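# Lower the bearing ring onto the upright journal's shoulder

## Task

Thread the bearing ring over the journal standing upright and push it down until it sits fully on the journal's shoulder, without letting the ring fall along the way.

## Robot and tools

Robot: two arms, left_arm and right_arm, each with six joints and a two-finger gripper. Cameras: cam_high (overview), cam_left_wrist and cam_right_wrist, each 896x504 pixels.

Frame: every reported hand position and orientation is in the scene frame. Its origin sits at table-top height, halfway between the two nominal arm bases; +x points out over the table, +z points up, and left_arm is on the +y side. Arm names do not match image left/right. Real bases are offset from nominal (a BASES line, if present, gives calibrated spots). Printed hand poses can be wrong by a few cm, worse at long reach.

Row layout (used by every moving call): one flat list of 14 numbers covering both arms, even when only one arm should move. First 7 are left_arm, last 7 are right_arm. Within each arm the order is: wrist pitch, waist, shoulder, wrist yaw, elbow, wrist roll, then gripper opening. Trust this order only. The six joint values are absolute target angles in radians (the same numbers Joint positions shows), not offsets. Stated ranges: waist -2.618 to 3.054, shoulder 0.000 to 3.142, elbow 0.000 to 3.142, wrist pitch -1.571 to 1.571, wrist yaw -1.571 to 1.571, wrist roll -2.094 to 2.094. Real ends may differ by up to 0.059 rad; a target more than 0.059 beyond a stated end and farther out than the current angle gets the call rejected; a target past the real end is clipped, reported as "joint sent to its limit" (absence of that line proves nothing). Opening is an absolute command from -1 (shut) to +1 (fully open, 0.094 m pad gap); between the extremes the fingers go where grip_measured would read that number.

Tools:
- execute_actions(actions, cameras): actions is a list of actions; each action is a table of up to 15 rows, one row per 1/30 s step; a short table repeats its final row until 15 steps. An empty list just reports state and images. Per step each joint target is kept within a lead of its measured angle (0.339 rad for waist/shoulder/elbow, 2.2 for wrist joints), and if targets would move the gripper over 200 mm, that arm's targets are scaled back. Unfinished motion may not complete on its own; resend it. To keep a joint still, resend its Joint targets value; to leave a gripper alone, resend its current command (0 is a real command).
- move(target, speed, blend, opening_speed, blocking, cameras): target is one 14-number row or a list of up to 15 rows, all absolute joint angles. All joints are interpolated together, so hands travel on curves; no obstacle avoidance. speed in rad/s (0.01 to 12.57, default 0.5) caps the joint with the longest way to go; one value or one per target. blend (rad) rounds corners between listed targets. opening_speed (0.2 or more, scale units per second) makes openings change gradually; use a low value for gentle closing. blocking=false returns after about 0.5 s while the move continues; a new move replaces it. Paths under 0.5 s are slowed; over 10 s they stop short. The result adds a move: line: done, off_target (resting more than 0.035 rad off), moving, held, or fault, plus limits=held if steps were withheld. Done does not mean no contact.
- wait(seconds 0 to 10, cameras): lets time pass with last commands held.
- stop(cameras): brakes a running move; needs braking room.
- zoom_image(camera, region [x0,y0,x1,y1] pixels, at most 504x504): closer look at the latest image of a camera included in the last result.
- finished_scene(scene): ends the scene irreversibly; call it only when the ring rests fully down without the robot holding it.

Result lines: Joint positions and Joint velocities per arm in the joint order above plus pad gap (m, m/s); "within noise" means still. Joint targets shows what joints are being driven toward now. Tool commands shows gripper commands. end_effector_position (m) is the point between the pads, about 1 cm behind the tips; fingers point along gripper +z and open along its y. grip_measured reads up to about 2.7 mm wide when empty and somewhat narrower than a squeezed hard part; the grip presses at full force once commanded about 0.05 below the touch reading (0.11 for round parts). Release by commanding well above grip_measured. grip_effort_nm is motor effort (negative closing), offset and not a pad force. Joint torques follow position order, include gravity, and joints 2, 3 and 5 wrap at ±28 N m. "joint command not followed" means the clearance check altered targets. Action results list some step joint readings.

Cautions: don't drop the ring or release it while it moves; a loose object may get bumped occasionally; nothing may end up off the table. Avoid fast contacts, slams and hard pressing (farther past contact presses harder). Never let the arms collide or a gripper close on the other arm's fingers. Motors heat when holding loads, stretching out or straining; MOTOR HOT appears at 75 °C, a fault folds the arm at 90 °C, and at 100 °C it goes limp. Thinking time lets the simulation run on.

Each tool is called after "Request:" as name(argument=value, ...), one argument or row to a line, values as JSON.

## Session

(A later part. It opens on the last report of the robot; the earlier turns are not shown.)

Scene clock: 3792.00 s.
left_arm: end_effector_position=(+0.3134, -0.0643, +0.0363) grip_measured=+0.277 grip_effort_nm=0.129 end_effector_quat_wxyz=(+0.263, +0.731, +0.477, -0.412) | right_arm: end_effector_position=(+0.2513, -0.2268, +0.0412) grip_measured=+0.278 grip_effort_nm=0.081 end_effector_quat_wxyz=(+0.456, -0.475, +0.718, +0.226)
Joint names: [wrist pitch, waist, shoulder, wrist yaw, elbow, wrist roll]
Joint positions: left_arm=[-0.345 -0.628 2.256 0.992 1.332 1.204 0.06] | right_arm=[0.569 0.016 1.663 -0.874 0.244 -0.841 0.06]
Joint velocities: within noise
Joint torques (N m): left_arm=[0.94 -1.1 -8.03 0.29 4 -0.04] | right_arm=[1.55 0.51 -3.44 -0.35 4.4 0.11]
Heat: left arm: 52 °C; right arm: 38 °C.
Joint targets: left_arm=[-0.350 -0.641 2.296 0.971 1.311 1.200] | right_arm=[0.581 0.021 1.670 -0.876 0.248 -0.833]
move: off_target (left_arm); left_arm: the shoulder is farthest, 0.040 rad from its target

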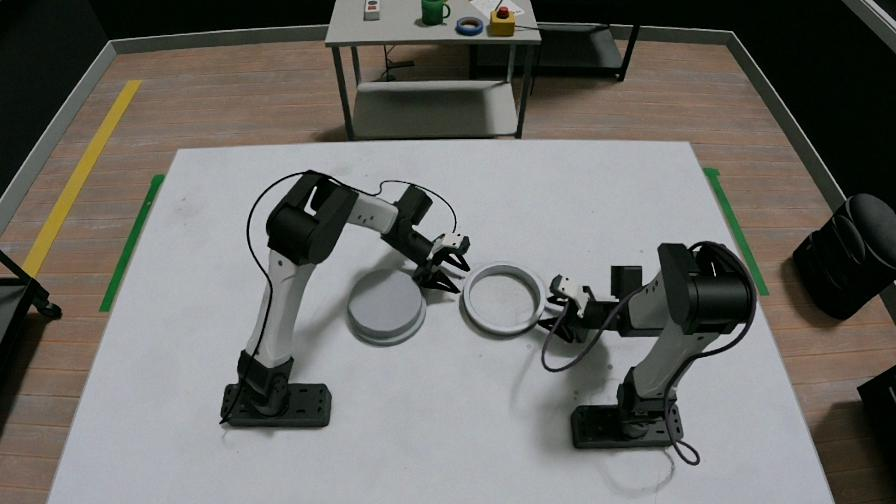

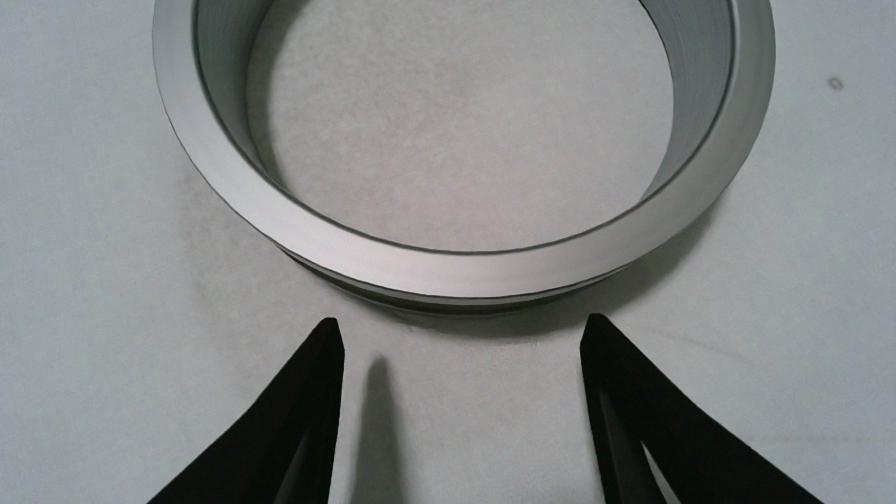

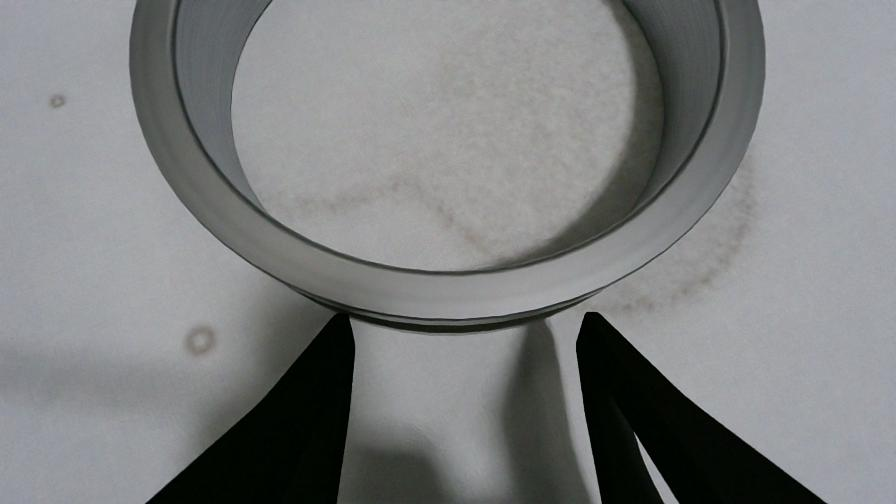

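Request:
move(
  target=[
    [-0.33,-0.671,2.296,0.958,1.309,1.163,0.28,0.631,0.072,1.685,-0.84,0.262,-0.779,0.28],
  ],
  speed=[0.05],
)

Request:
zoom_image(
  camera="cam_left_wrist",
  region=[240, 150, 680, 400],
)

Request:
zoom_image(
  camera="cam_right_wrist",
  region=[240, 150, 680, 400],
)

Scene clock: 3801.63 s.
left_arm: end_effector_position=(+0.3059, -0.0716, +0.0309) grip_measured=+0.277 grip_effort_nm=0.129 end_effector_quat_wxyz=(+0.251, +0.733, +0.482, -0.410) | right_arm: end_effector_position=(+0.2512, -0.2187, +0.0366) grip_measured=+0.278 grip_effort_nm=0.085 end_effector_quat_wxyz=(+0.445, -0.473, +0.726, +0.227)
Joint names: [wrist pitch, waist, shoulder, wrist yaw, elbow, wrist roll]
Joint positions: left_arm=[-0.331 -0.657 2.264 0.97 1.332 1.17 0.06] | right_arm=[0.601 0.066 1.681 -0.83 0.244 -0.791 0.06]
Joint velocities: within noise
Joint torques (N m): left_arm=[1.03 -1.24 -8.68 0.37 3.81 -0.06] | right_arm=[1.78 0.68 -3.78 -0.42 5.75 0.14]
Heat: left arm: 52 °C; right arm: 38 °C.
Joint targets: left_arm=[-0.330 -0.671 2.296 0.958 1.309 1.163] | right_arm=[0.631 0.072 1.685 -0.840 0.262 -0.779]
move: done

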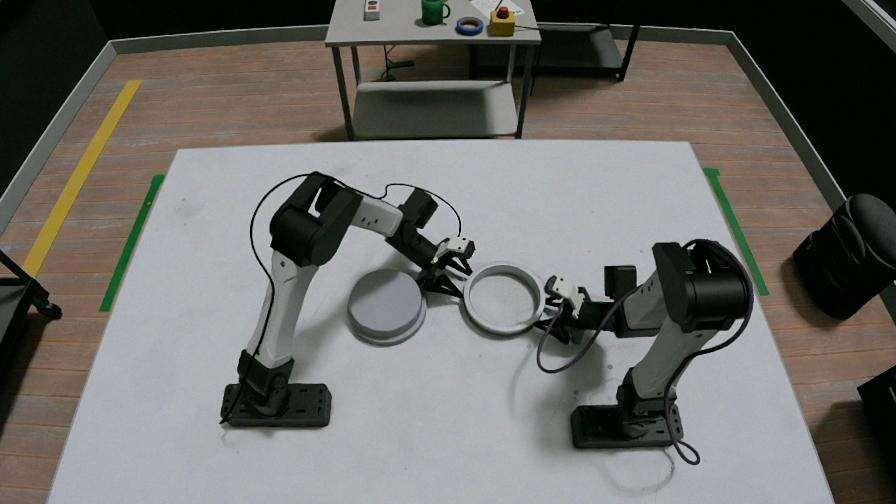

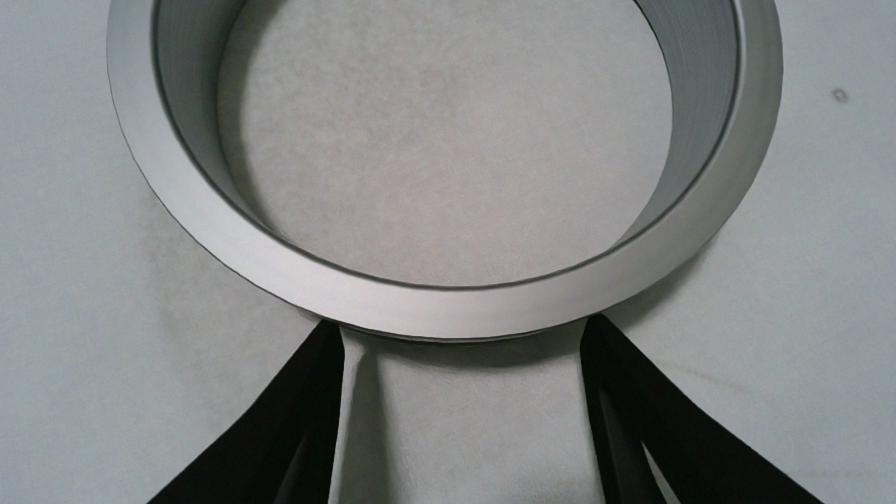

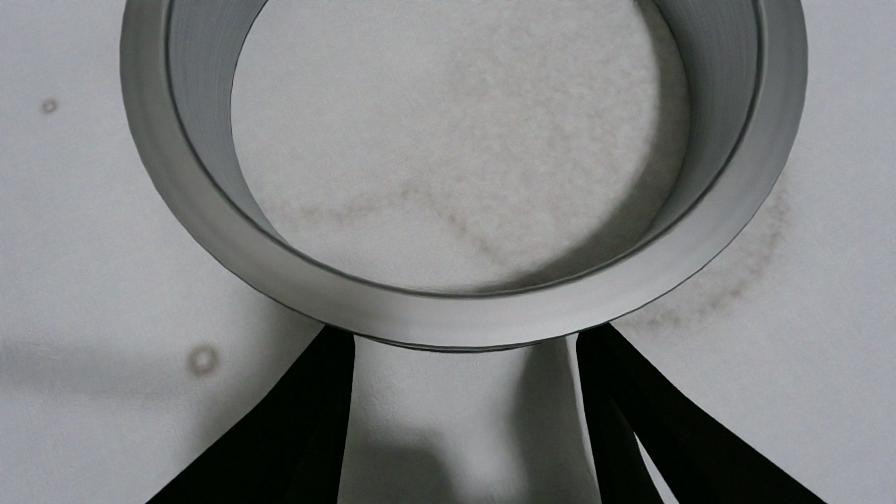

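Scaled by 1.145 from the camera's 896x504 image, which has a finer 1280x720 frame.

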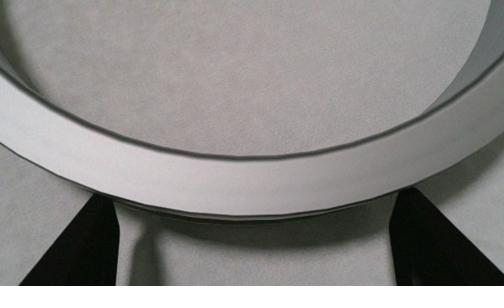

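Scaled by 1.145 from the camera's 896x504 image, which has a finer 1280x720 frame.

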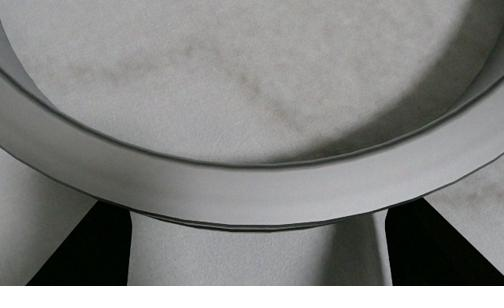

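Request:
move(
  target=[
    [-0.285,-0.729,2.290,1.11,1.322,1.163,0.28,0.70,0.098,1.675,-0.93,0.30,-0.779,0.28],
  ],
  speed=[0.1],
)

Request:
zoom_image(
  camera="cam_left_wrist",
  region=[240, 150, 680, 400],
)

Request:
zoom_image(
  camera="cam_right_wrist",
  region=[240, 150, 680, 400],
)

Scene clock: 3824.17 s.
left_arm: end_effector_position=(+0.3033, -0.0741, +0.0312) grip_measured=+0.278 grip_effort_nm=0.120 end_effector_quat_wxyz=(+0.251, +0.733, +0.478, -0.414) | right_arm: end_effector_position=(+0.2515, -0.2169, +0.0375) grip_measured=+0.278 grip_effort_nm=0.081 end_effector_quat_wxyz=(+0.446, -0.475, +0.724, +0.227)
Joint names: [wrist pitch, waist, shoulder, wrist yaw, elbow, wrist roll]
Joint positions: left_arm=[-0.321 -0.663 2.265 0.978 1.329 1.164 0.06] | right_arm=[0.607 0.072 1.681 -0.829 0.244 -0.787 0.06]
Joint velocities: within noise
Joint torques (N m): left_arm=[1.46 -6.2 -9.28 1.76 5.16 -0.01] | right_arm=[2.46 2.63 -4.53 -1.45 9.58 0.12]
Heat: left arm: 55 °C; right arm: 38 °C.
Joint targets: left_arm=[-0.285 -0.729 2.290 1.110 1.322 1.163] | right_arm=[0.700 0.098 1.675 -0.930 0.300 -0.779]
move: off_target (left_arm, right_arm); left_arm: the wrist yaw is farthest, 0.132 rad from its target; right_arm: the wrist yaw is farthest, 0.101 rad from its target

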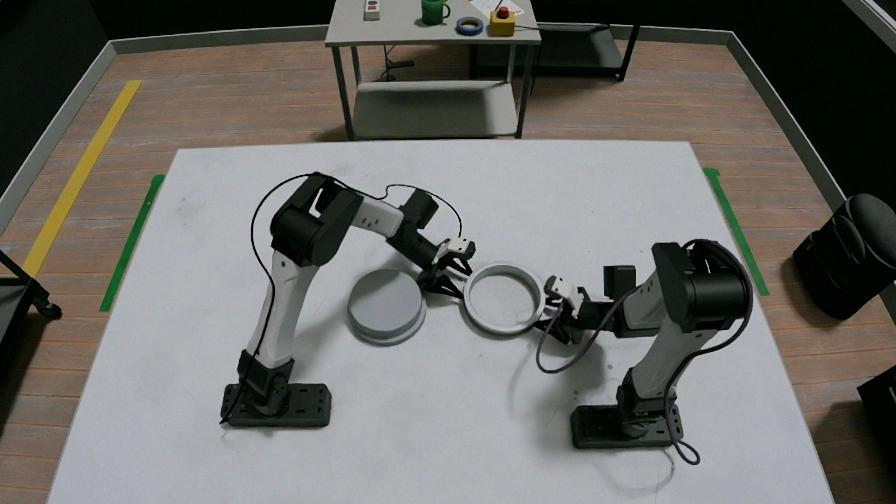

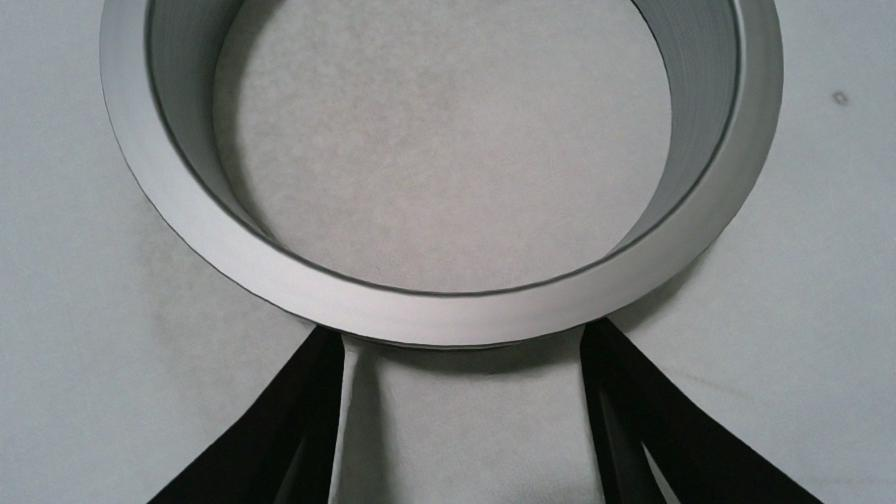

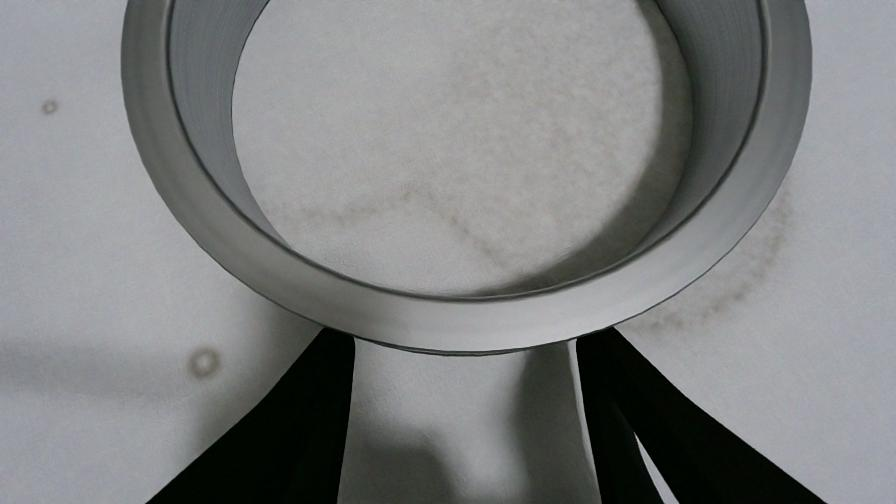

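Scaled by 1.145 from the camera's 896x504 image, which has a finer 1280x720 frame.

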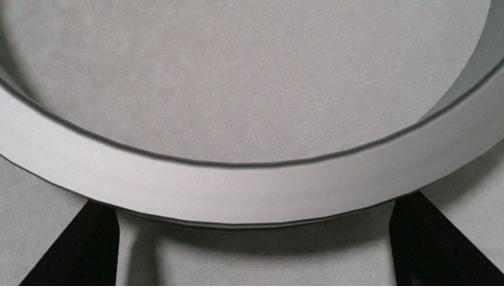

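Scaled by 1.145 from the camera's 896x504 image, which has a finer 1280x720 frame.

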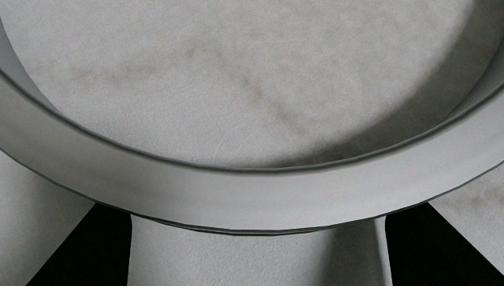

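Request:
move(
  target=[
    [-0.225,-0.729,2.161,1.25,1.392,1.163,0.28,0.813,0.098,1.619,-1.003,0.321,-0.779,0.28],
    [-0.295,-0.729,2.12,1.2525,1.409,1.163,0.28,0.655,0.1,1.503,-1.0,0.35,-0.779,0.28],
  ],
  speed=[0.1, 0.08],
)

Request:
zoom_image(
  camera="cam_high",
  region=[360, 200, 620, 360],
)

Scene clock: 3859.77 s.
left_arm: end_effector_position=(+0.3021, -0.0786, +0.0590) grip_measured=+0.278 grip_effort_nm=0.090 end_effector_quat_wxyz=(+0.263, +0.726, +0.465, -0.433) | right_arm: end_effector_position=(+0.2511, -0.2183, +0.0527) grip_measured=+0.279 grip_effort_nm=0.071 end_effector_quat_wxyz=(+0.446, -0.474, +0.726, +0.222)
Joint names: [wrist pitch, waist, shoulder, wrist yaw, elbow, wrist roll]
Joint positions: left_arm=[-0.361 -0.663 2.221 1.029 1.347 1.161 0.06] | right_arm=[0.478 0.072 1.559 -0.818 0.255 -0.786 0.06]
Joint velocities: within noise
Joint torques (N m): left_arm=[1.85 -6.28 -19.15 2.64 11.82 0.03] | right_arm=[3.37 2.84 -8.01 -2.46 14.35 0.11]
Heat: left arm: 58 °C; right arm: 43 °C.
Joint targets: left_arm=[-0.295 -0.729 2.120 1.252 1.409 1.163] | right_arm=[0.655 0.100 1.503 -1.000 0.350 -0.779]
move: off_target (left_arm, right_arm); left_arm: the wrist yaw is farthest, 0.224 rad from its target; right_arm: the wrist yaw is farthest, 0.182 rad from its target

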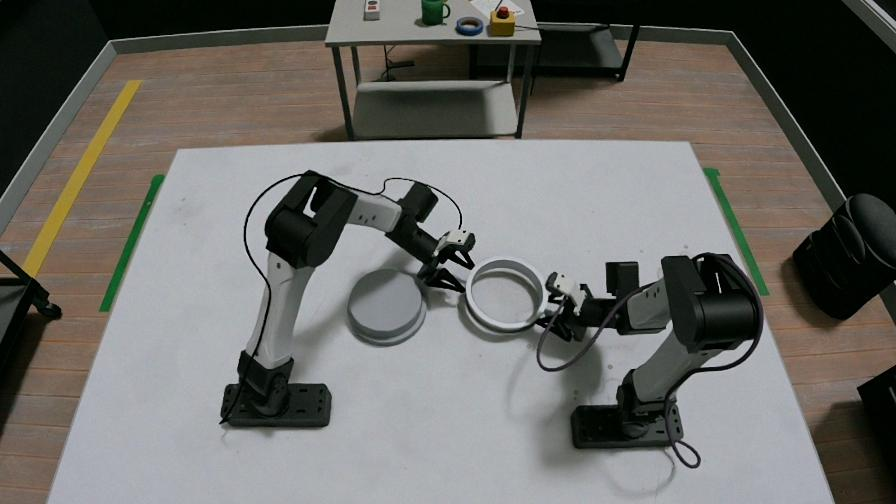

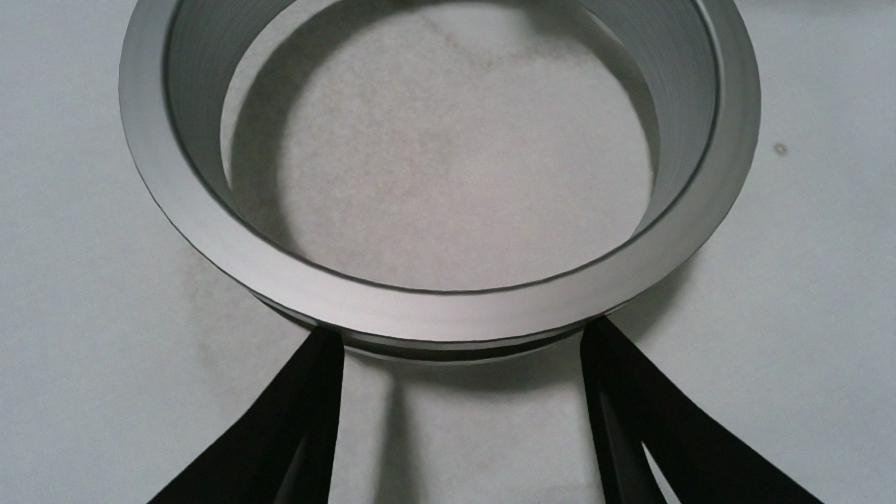

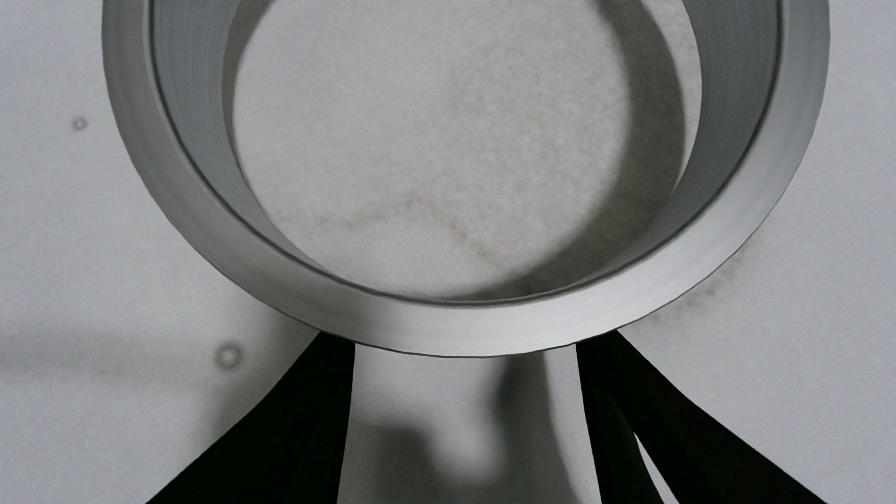

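Scaled by 1.938 from the camera's 896x504 image, which has a finer 1280x720 frame.

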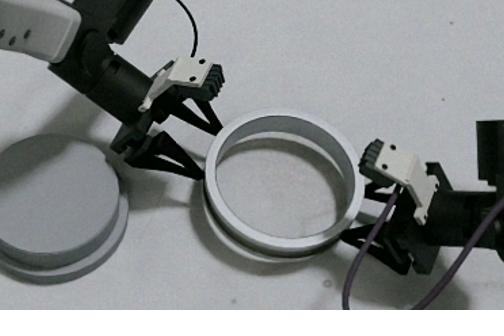

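Request:
move(
  target=[
    [-0.285,-0.729,2.290,1.11,1.322,1.163,0.28,0.70,0.098,1.675,-0.93,0.30,-0.779,0.28],
    [-0.31,-0.69,2.296,1.02,1.313,1.163,0.28,0.65,0.08,1.685,-0.87,0.27,-0.779,0.28],
  ],
  speed=[0.07, 0.1],
)

Scene clock: 3875.77 s.
left_arm: end_effector_position=(+0.3004, -0.0726, +0.0321) grip_measured=+0.278 grip_effort_nm=0.090 end_effector_quat_wxyz=(+0.238, +0.725, +0.491, -0.419) | right_arm: end_effector_position=(+0.2505, -0.2168, +0.0342) grip_measured=+0.279 grip_effort_nm=0.056 end_effector_quat_wxyz=(+0.436, -0.474, +0.730, +0.231)
Joint names: [wrist pitch, waist, shoulder, wrist yaw, elbow, wrist roll]
Joint positions: left_arm=[-0.347 -0.665 2.261 0.977 1.331 1.14 0.06] | right_arm=[0.573 0.076 1.683 -0.822 0.255 -0.789 0.06]
Joint velocities: within noise
Joint torques (N m): left_arm=[1.44 -2.32 -8.42 0.9 4.18 0.23] | right_arm=[2.26 0.39 -4.03 -0.86 5.39 0.15]
Heat: left arm: 63 °C; right arm: 49 °C.
Joint targets: left_arm=[-0.310 -0.690 2.296 1.020 1.313 1.163] | right_arm=[0.650 0.080 1.685 -0.870 0.270 -0.779]
move: off_target (left_arm, right_arm); left_arm: the wrist yaw is farthest, 0.043 rad from its target; right_arm: the wrist pitch is farthest, 0.077 rad from its target

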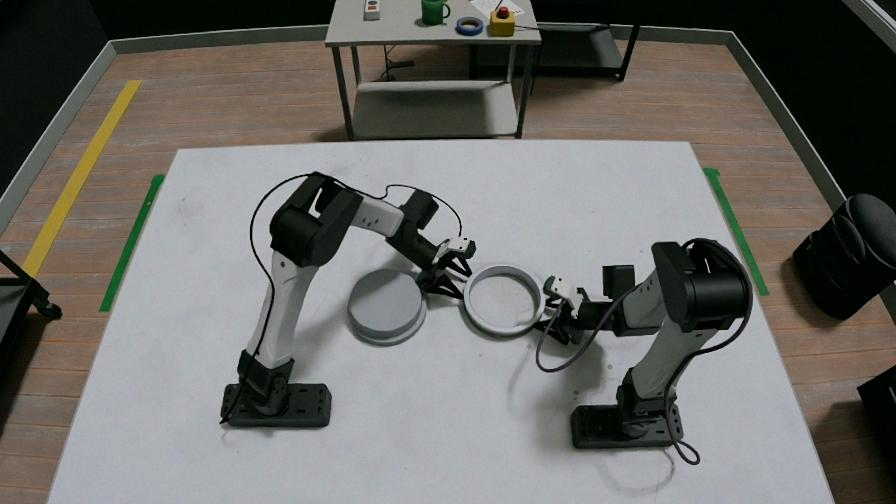

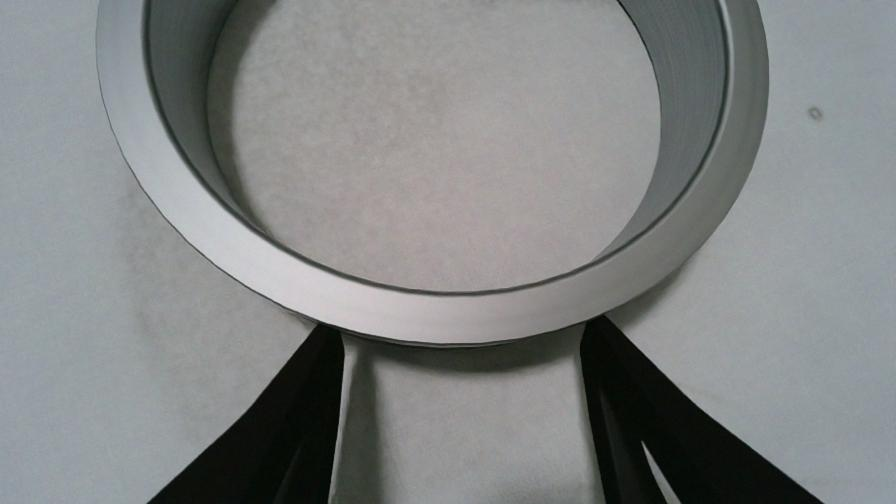

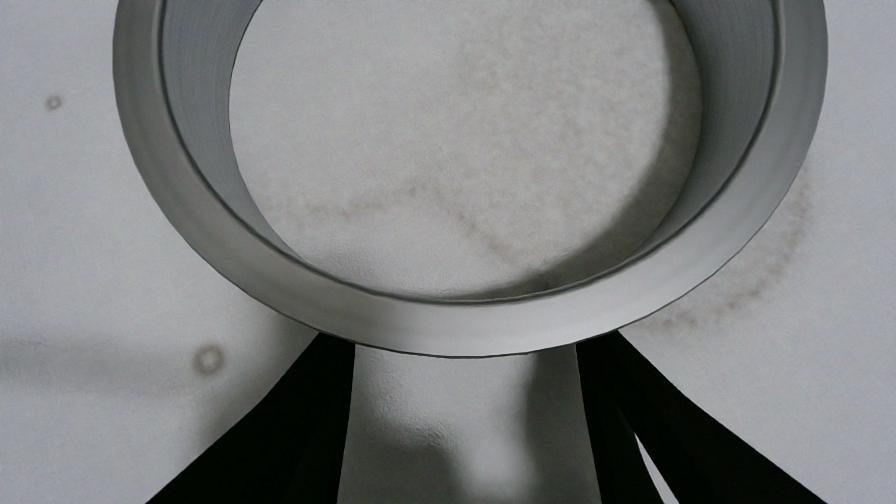

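Request:
move(
  target=[
    [-0.285,-0.729,2.280,1.11,1.322,1.17,0.28,0.70,0.098,1.675,-0.93,0.30,-0.779,0.28],
    [-0.23,-0.729,2.171,1.225,1.392,1.17,0.28,0.813,0.098,1.619,-1.003,0.321,-0.779,0.28],
    [-0.30,-0.729,2.13,1.225,1.409,1.17,0.28,0.655,0.1,1.503,-1.0,0.35,-0.779,0.28],
    [-0.364,-0.729,2.09,1.225,1.426,1.17,0.28,0.498,0.102,1.383,-1.0,0.378,-0.779,0.28],
    [-0.48,-0.729,2.025,1.22,1.478,1.17,0.28,0.247,0.103,1.212,-0.999,0.455,-0.779,0.28],
  ],
  speed=[0.12, 0.12, 0.1, 0.12, 0.12],
  blend=[0.0, 0.0, 0.01, 0.01, 0.0],
)

Scene clock: 4013.23 s.
left_arm: end_effector_position=(+0.3024, -0.0741, +0.0997) grip_measured=+0.278 grip_effort_nm=0.090 end_effector_quat_wxyz=(+0.245, +0.725, +0.484, -0.424) | right_arm: end_effector_position=(+0.2526, -0.2163, +0.1112) grip_measured=+0.279 grip_effort_nm=0.051 end_effector_quat_wxyz=(+0.458, -0.480, +0.715, +0.219)
Joint names: [wrist pitch, waist, shoulder, wrist yaw, elbow, wrist roll]
Joint positions: left_arm=[-0.549 -0.661 2.129 0.995 1.411 1.148 0.06] | right_arm=[0.099 0.076 1.254 -0.825 0.36 -0.789 0.06]
Joint velocities: within noise
Joint torques (N m): left_arm=[1.83 -6.45 -19.18 2.66 12.72 0.22] | right_arm=[3.06 2.77 -6.12 -2.29 16.5 0.16]
Heat: left arm: 59 °C; right arm: 49 °C.
Joint targets: left_arm=[-0.480 -0.729 2.025 1.220 1.478 1.170] | right_arm=[0.247 0.103 1.212 -0.999 0.455 -0.779]
move: off_target (left_arm, right_arm); left_arm: the wrist yaw is farthest, 0.225 rad from its target; right_arm: the wrist yaw is farthest, 0.174 rad from its target

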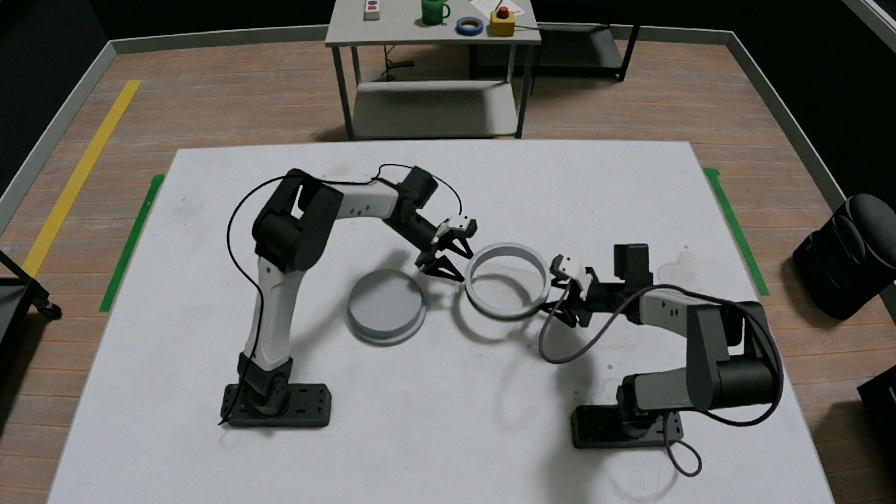

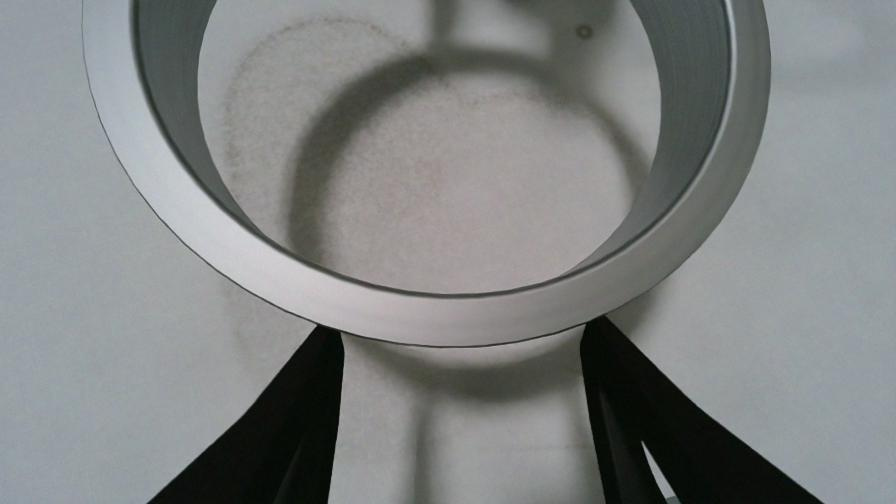

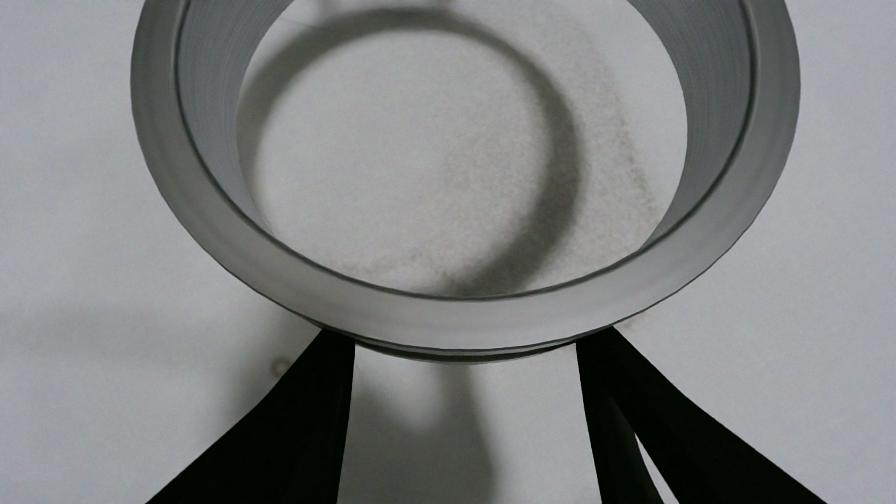

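Request:
move(
  target=[
    [-0.303,-0.58,1.80,1.235,1.089,1.141,0.28,0.452,0.334,1.3965,-0.909,0.5516,-0.683,0.28],
    [-0.303,-0.413,1.613,1.245,0.841,1.189,0.28,0.509,0.509,1.572,-0.8775,0.716,-0.644,0.28],
    [-0.483,-0.19,1.466,1.275,0.682,1.333,0.28,0.435,0.643,1.752,-0.898,0.938,-0.65,0.28],
    [-0.806,0.1045,1.407,1.29,0.6146,1.62,0.28,0.312,0.749,1.939,-0.928,1.218,-0.687,0.28],
  ],
  speed=[0.22, 0.2, 0.2, 0.2],
  blend=[0.03, 0.03, 0.03, 0.0],
)

Scene clock: 4027.13 s.
left_arm: end_effector_position=(+0.2548, +0.1766, +0.1237) grip_measured=+0.278 grip_effort_nm=0.076 end_effector_quat_wxyz=(+0.390, +0.556, +0.642, -0.356) | right_arm: end_effector_position=(+0.2837, +0.0319, +0.1047) grip_measured=+0.279 grip_effort_nm=0.032 end_effector_quat_wxyz=(-0.371, +0.653, -0.569, -0.335)
Joint names: [wrist pitch, waist, shoulder, wrist yaw, elbow, wrist roll]
Joint positions: left_arm=[-0.781 0.125 1.448 1.112 0.619 1.588 0.06] | right_arm=[0.115 0.705 1.982 -0.76 1.104 -0.702 0.06]
Joint velocities: within noise
Joint torques (N m): left_arm=[-0.02 -1.88 -7.5 2.25 5.27 0.32] | right_arm=[3.64 4.6 -11.93 -2.2 18.5 0.21]
Heat: left arm: 68 °C; right arm: 56 °C.
Joint targets: left_arm=[-0.806 0.105 1.407 1.290 0.614 1.620] | right_arm=[0.312 0.749 1.939 -0.928 1.218 -0.687]
move: off_target (left_arm, right_arm); left_arm: the wrist yaw is farthest, 0.178 rad from its target; right_arm: the wrist pitch is farthest, 0.197 rad from its target

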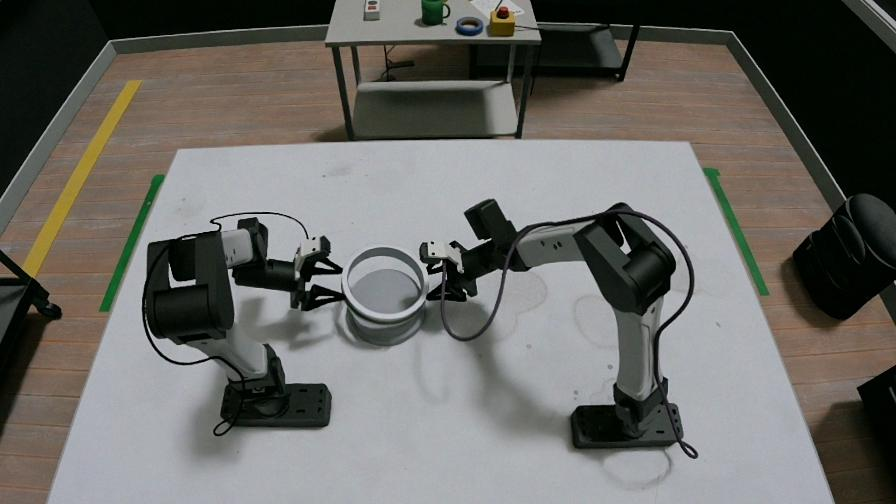

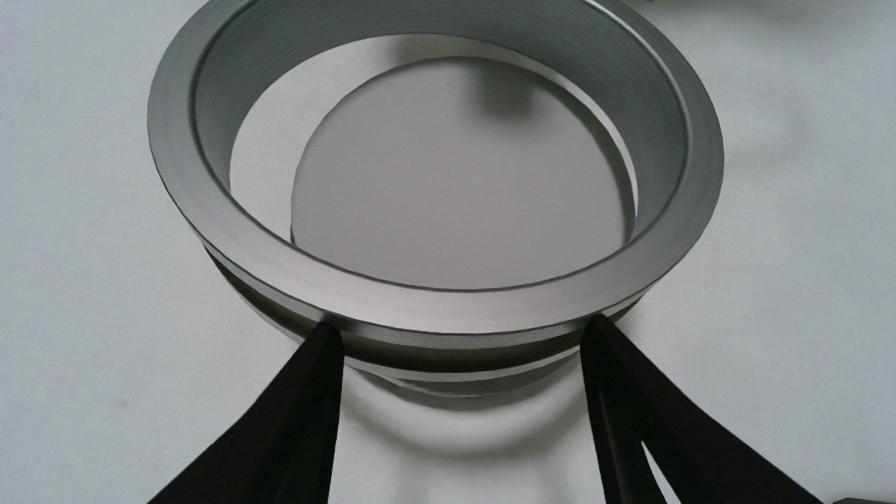

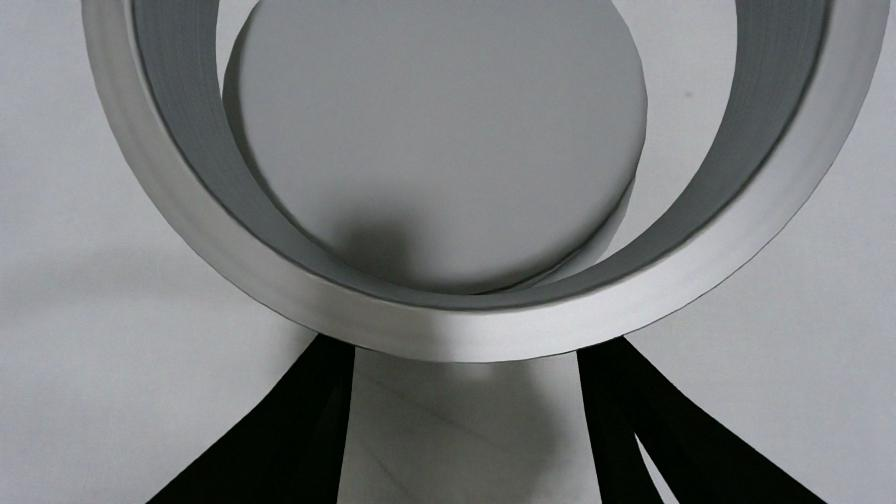

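Request:
move(
  target=[
    [-0.79,0.098,1.425,1.175,0.567,1.64,0.28,0.375,0.759,1.882,-0.93,1.162,-0.667,0.28],
  ],
  speed=[0.06],
)

Request:
zoom_image(
  camera="cam_high",
  region=[290, 200, 490, 360],
)

Scene clock: 4078.20 s.
left_arm: end_effector_position=(+0.2417, +0.1898, +0.0903) grip_measured=+0.278 grip_effort_nm=0.076 end_effector_quat_wxyz=(+0.330, +0.579, +0.674, -0.317) | right_arm: end_effector_position=(+0.2759, +0.0409, +0.1212) grip_measured=+0.279 grip_effort_nm=0.037 end_effector_quat_wxyz=(-0.386, +0.656, -0.542, -0.355)
Joint names: [wrist pitch, waist, shoulder, wrist yaw, elbow, wrist roll]
Joint positions: left_arm=[-0.756 0.128 1.448 0.95 0.573 1.591 0.06] | right_arm=[0.152 0.717 1.966 -0.809 1.104 -0.693 0.06]
Joint velocities: within noise
Joint torques (N m): left_arm=[-0.18 -2.77 -5.9 2.7 5 0.48] | right_arm=[3.95 4.27 -15.06 -1.62 12.93 0.32]
Heat: left arm: 55 °C; right arm: 71 °C.
Joint targets: left_arm=[-0.790 0.098 1.425 1.175 0.567 1.640] | right_arm=[0.375 0.759 1.882 -0.930 1.162 -0.667]
move: off_target (left_arm, right_arm); left_arm: the wrist yaw is farthest, 0.225 rad from its target; right_arm: the wrist pitch is farthest, 0.223 rad from its target

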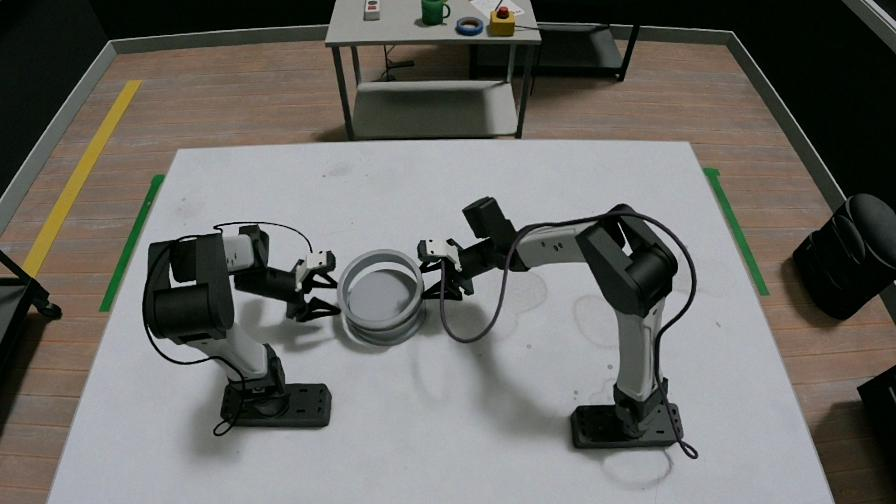

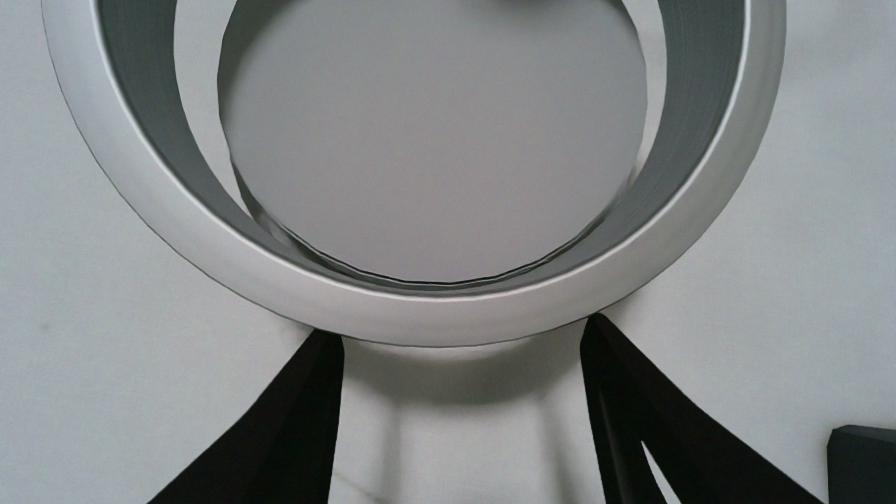

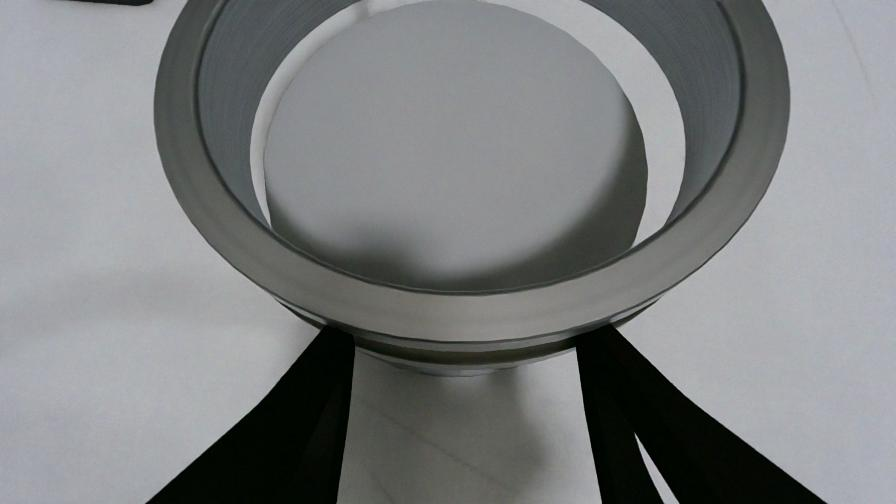

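Scaled by 2.520 from the camera's 896x504 image, which has a finer 1280x720 frame.

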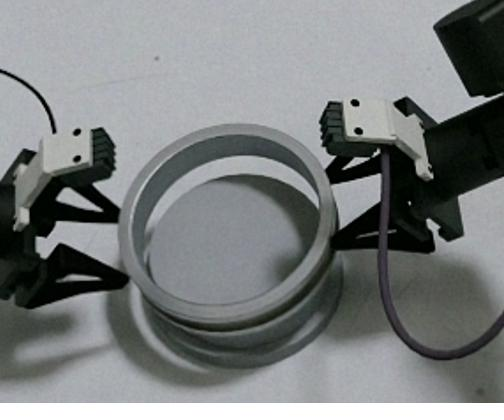

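Request:
move(
  target=[
    [-0.79,0.093,1.402,1.175,0.552,1.64,0.28,0.448,0.762,1.942,-0.93,1.12,-0.667,0.28],
  ],
  speed=[0.07],
)

Scene clock: 4102.40 s.
left_arm: end_effector_position=(+0.2374, +0.1926, +0.0827) grip_measured=+0.278 grip_effort_nm=0.071 end_effector_quat_wxyz=(+0.317, +0.584, +0.680, -0.310) | right_arm: end_effector_position=(+0.2743, +0.0448, +0.1297) grip_measured=+0.279 grip_effort_nm=0.032 end_effector_quat_wxyz=(-0.409, +0.658, -0.516, -0.364)
Joint names: [wrist pitch, waist, shoulder, wrist yaw, elbow, wrist roll]
Joint positions: left_arm=[-0.748 0.128 1.448 0.916 0.557 1.591 0.06] | right_arm=[0.233 0.717 1.965 -0.844 1.085 -0.692 0.06]
Joint velocities: within noise
Joint torques (N m): left_arm=[-0.3 -3.26 -7.66 2.99 5 0.48] | right_arm=[3.89 4.56 -10.32 -1.24 10.54 0.33]
Heat: left arm: 52 °C; right arm: 72 °C.
Joint targets: left_arm=[-0.790 0.093 1.402 1.175 0.552 1.640] | right_arm=[0.448 0.762 1.942 -0.930 1.120 -0.667]
move: off_target (left_arm, right_arm); left_arm: the wrist yaw is farthest, 0.259 rad from its target; right_arm: the wrist pitch is farthest, 0.215 rad from its target

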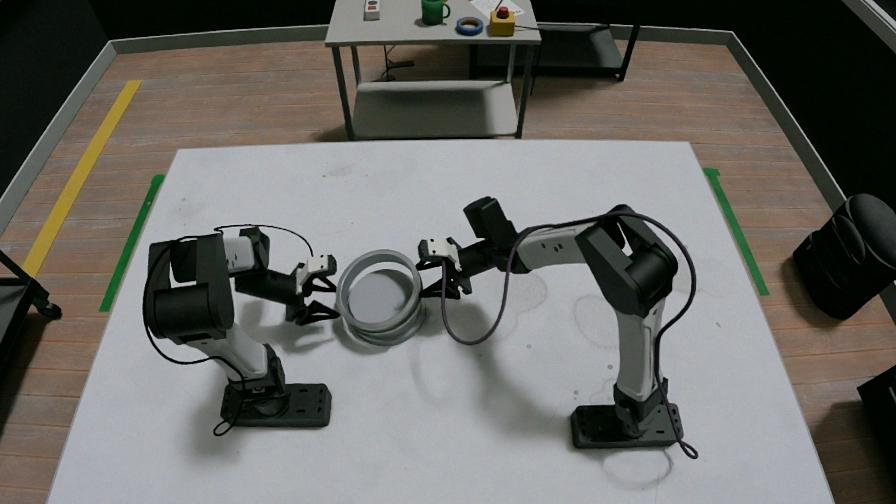

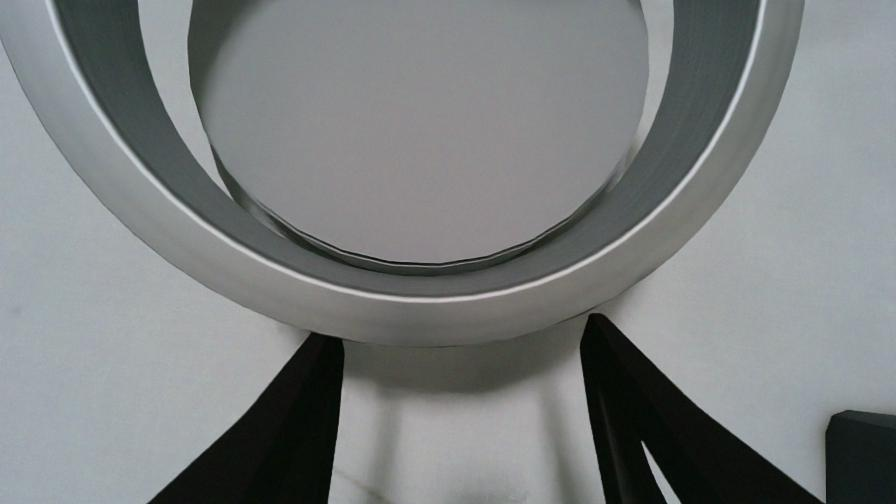

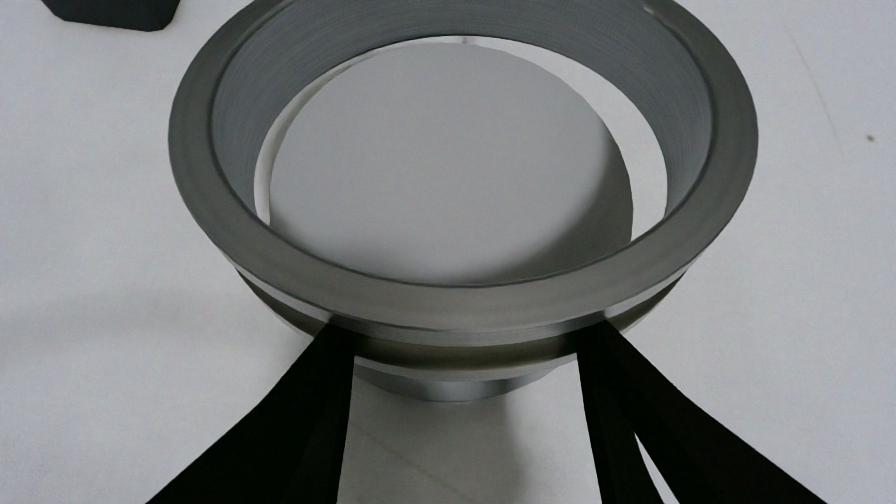

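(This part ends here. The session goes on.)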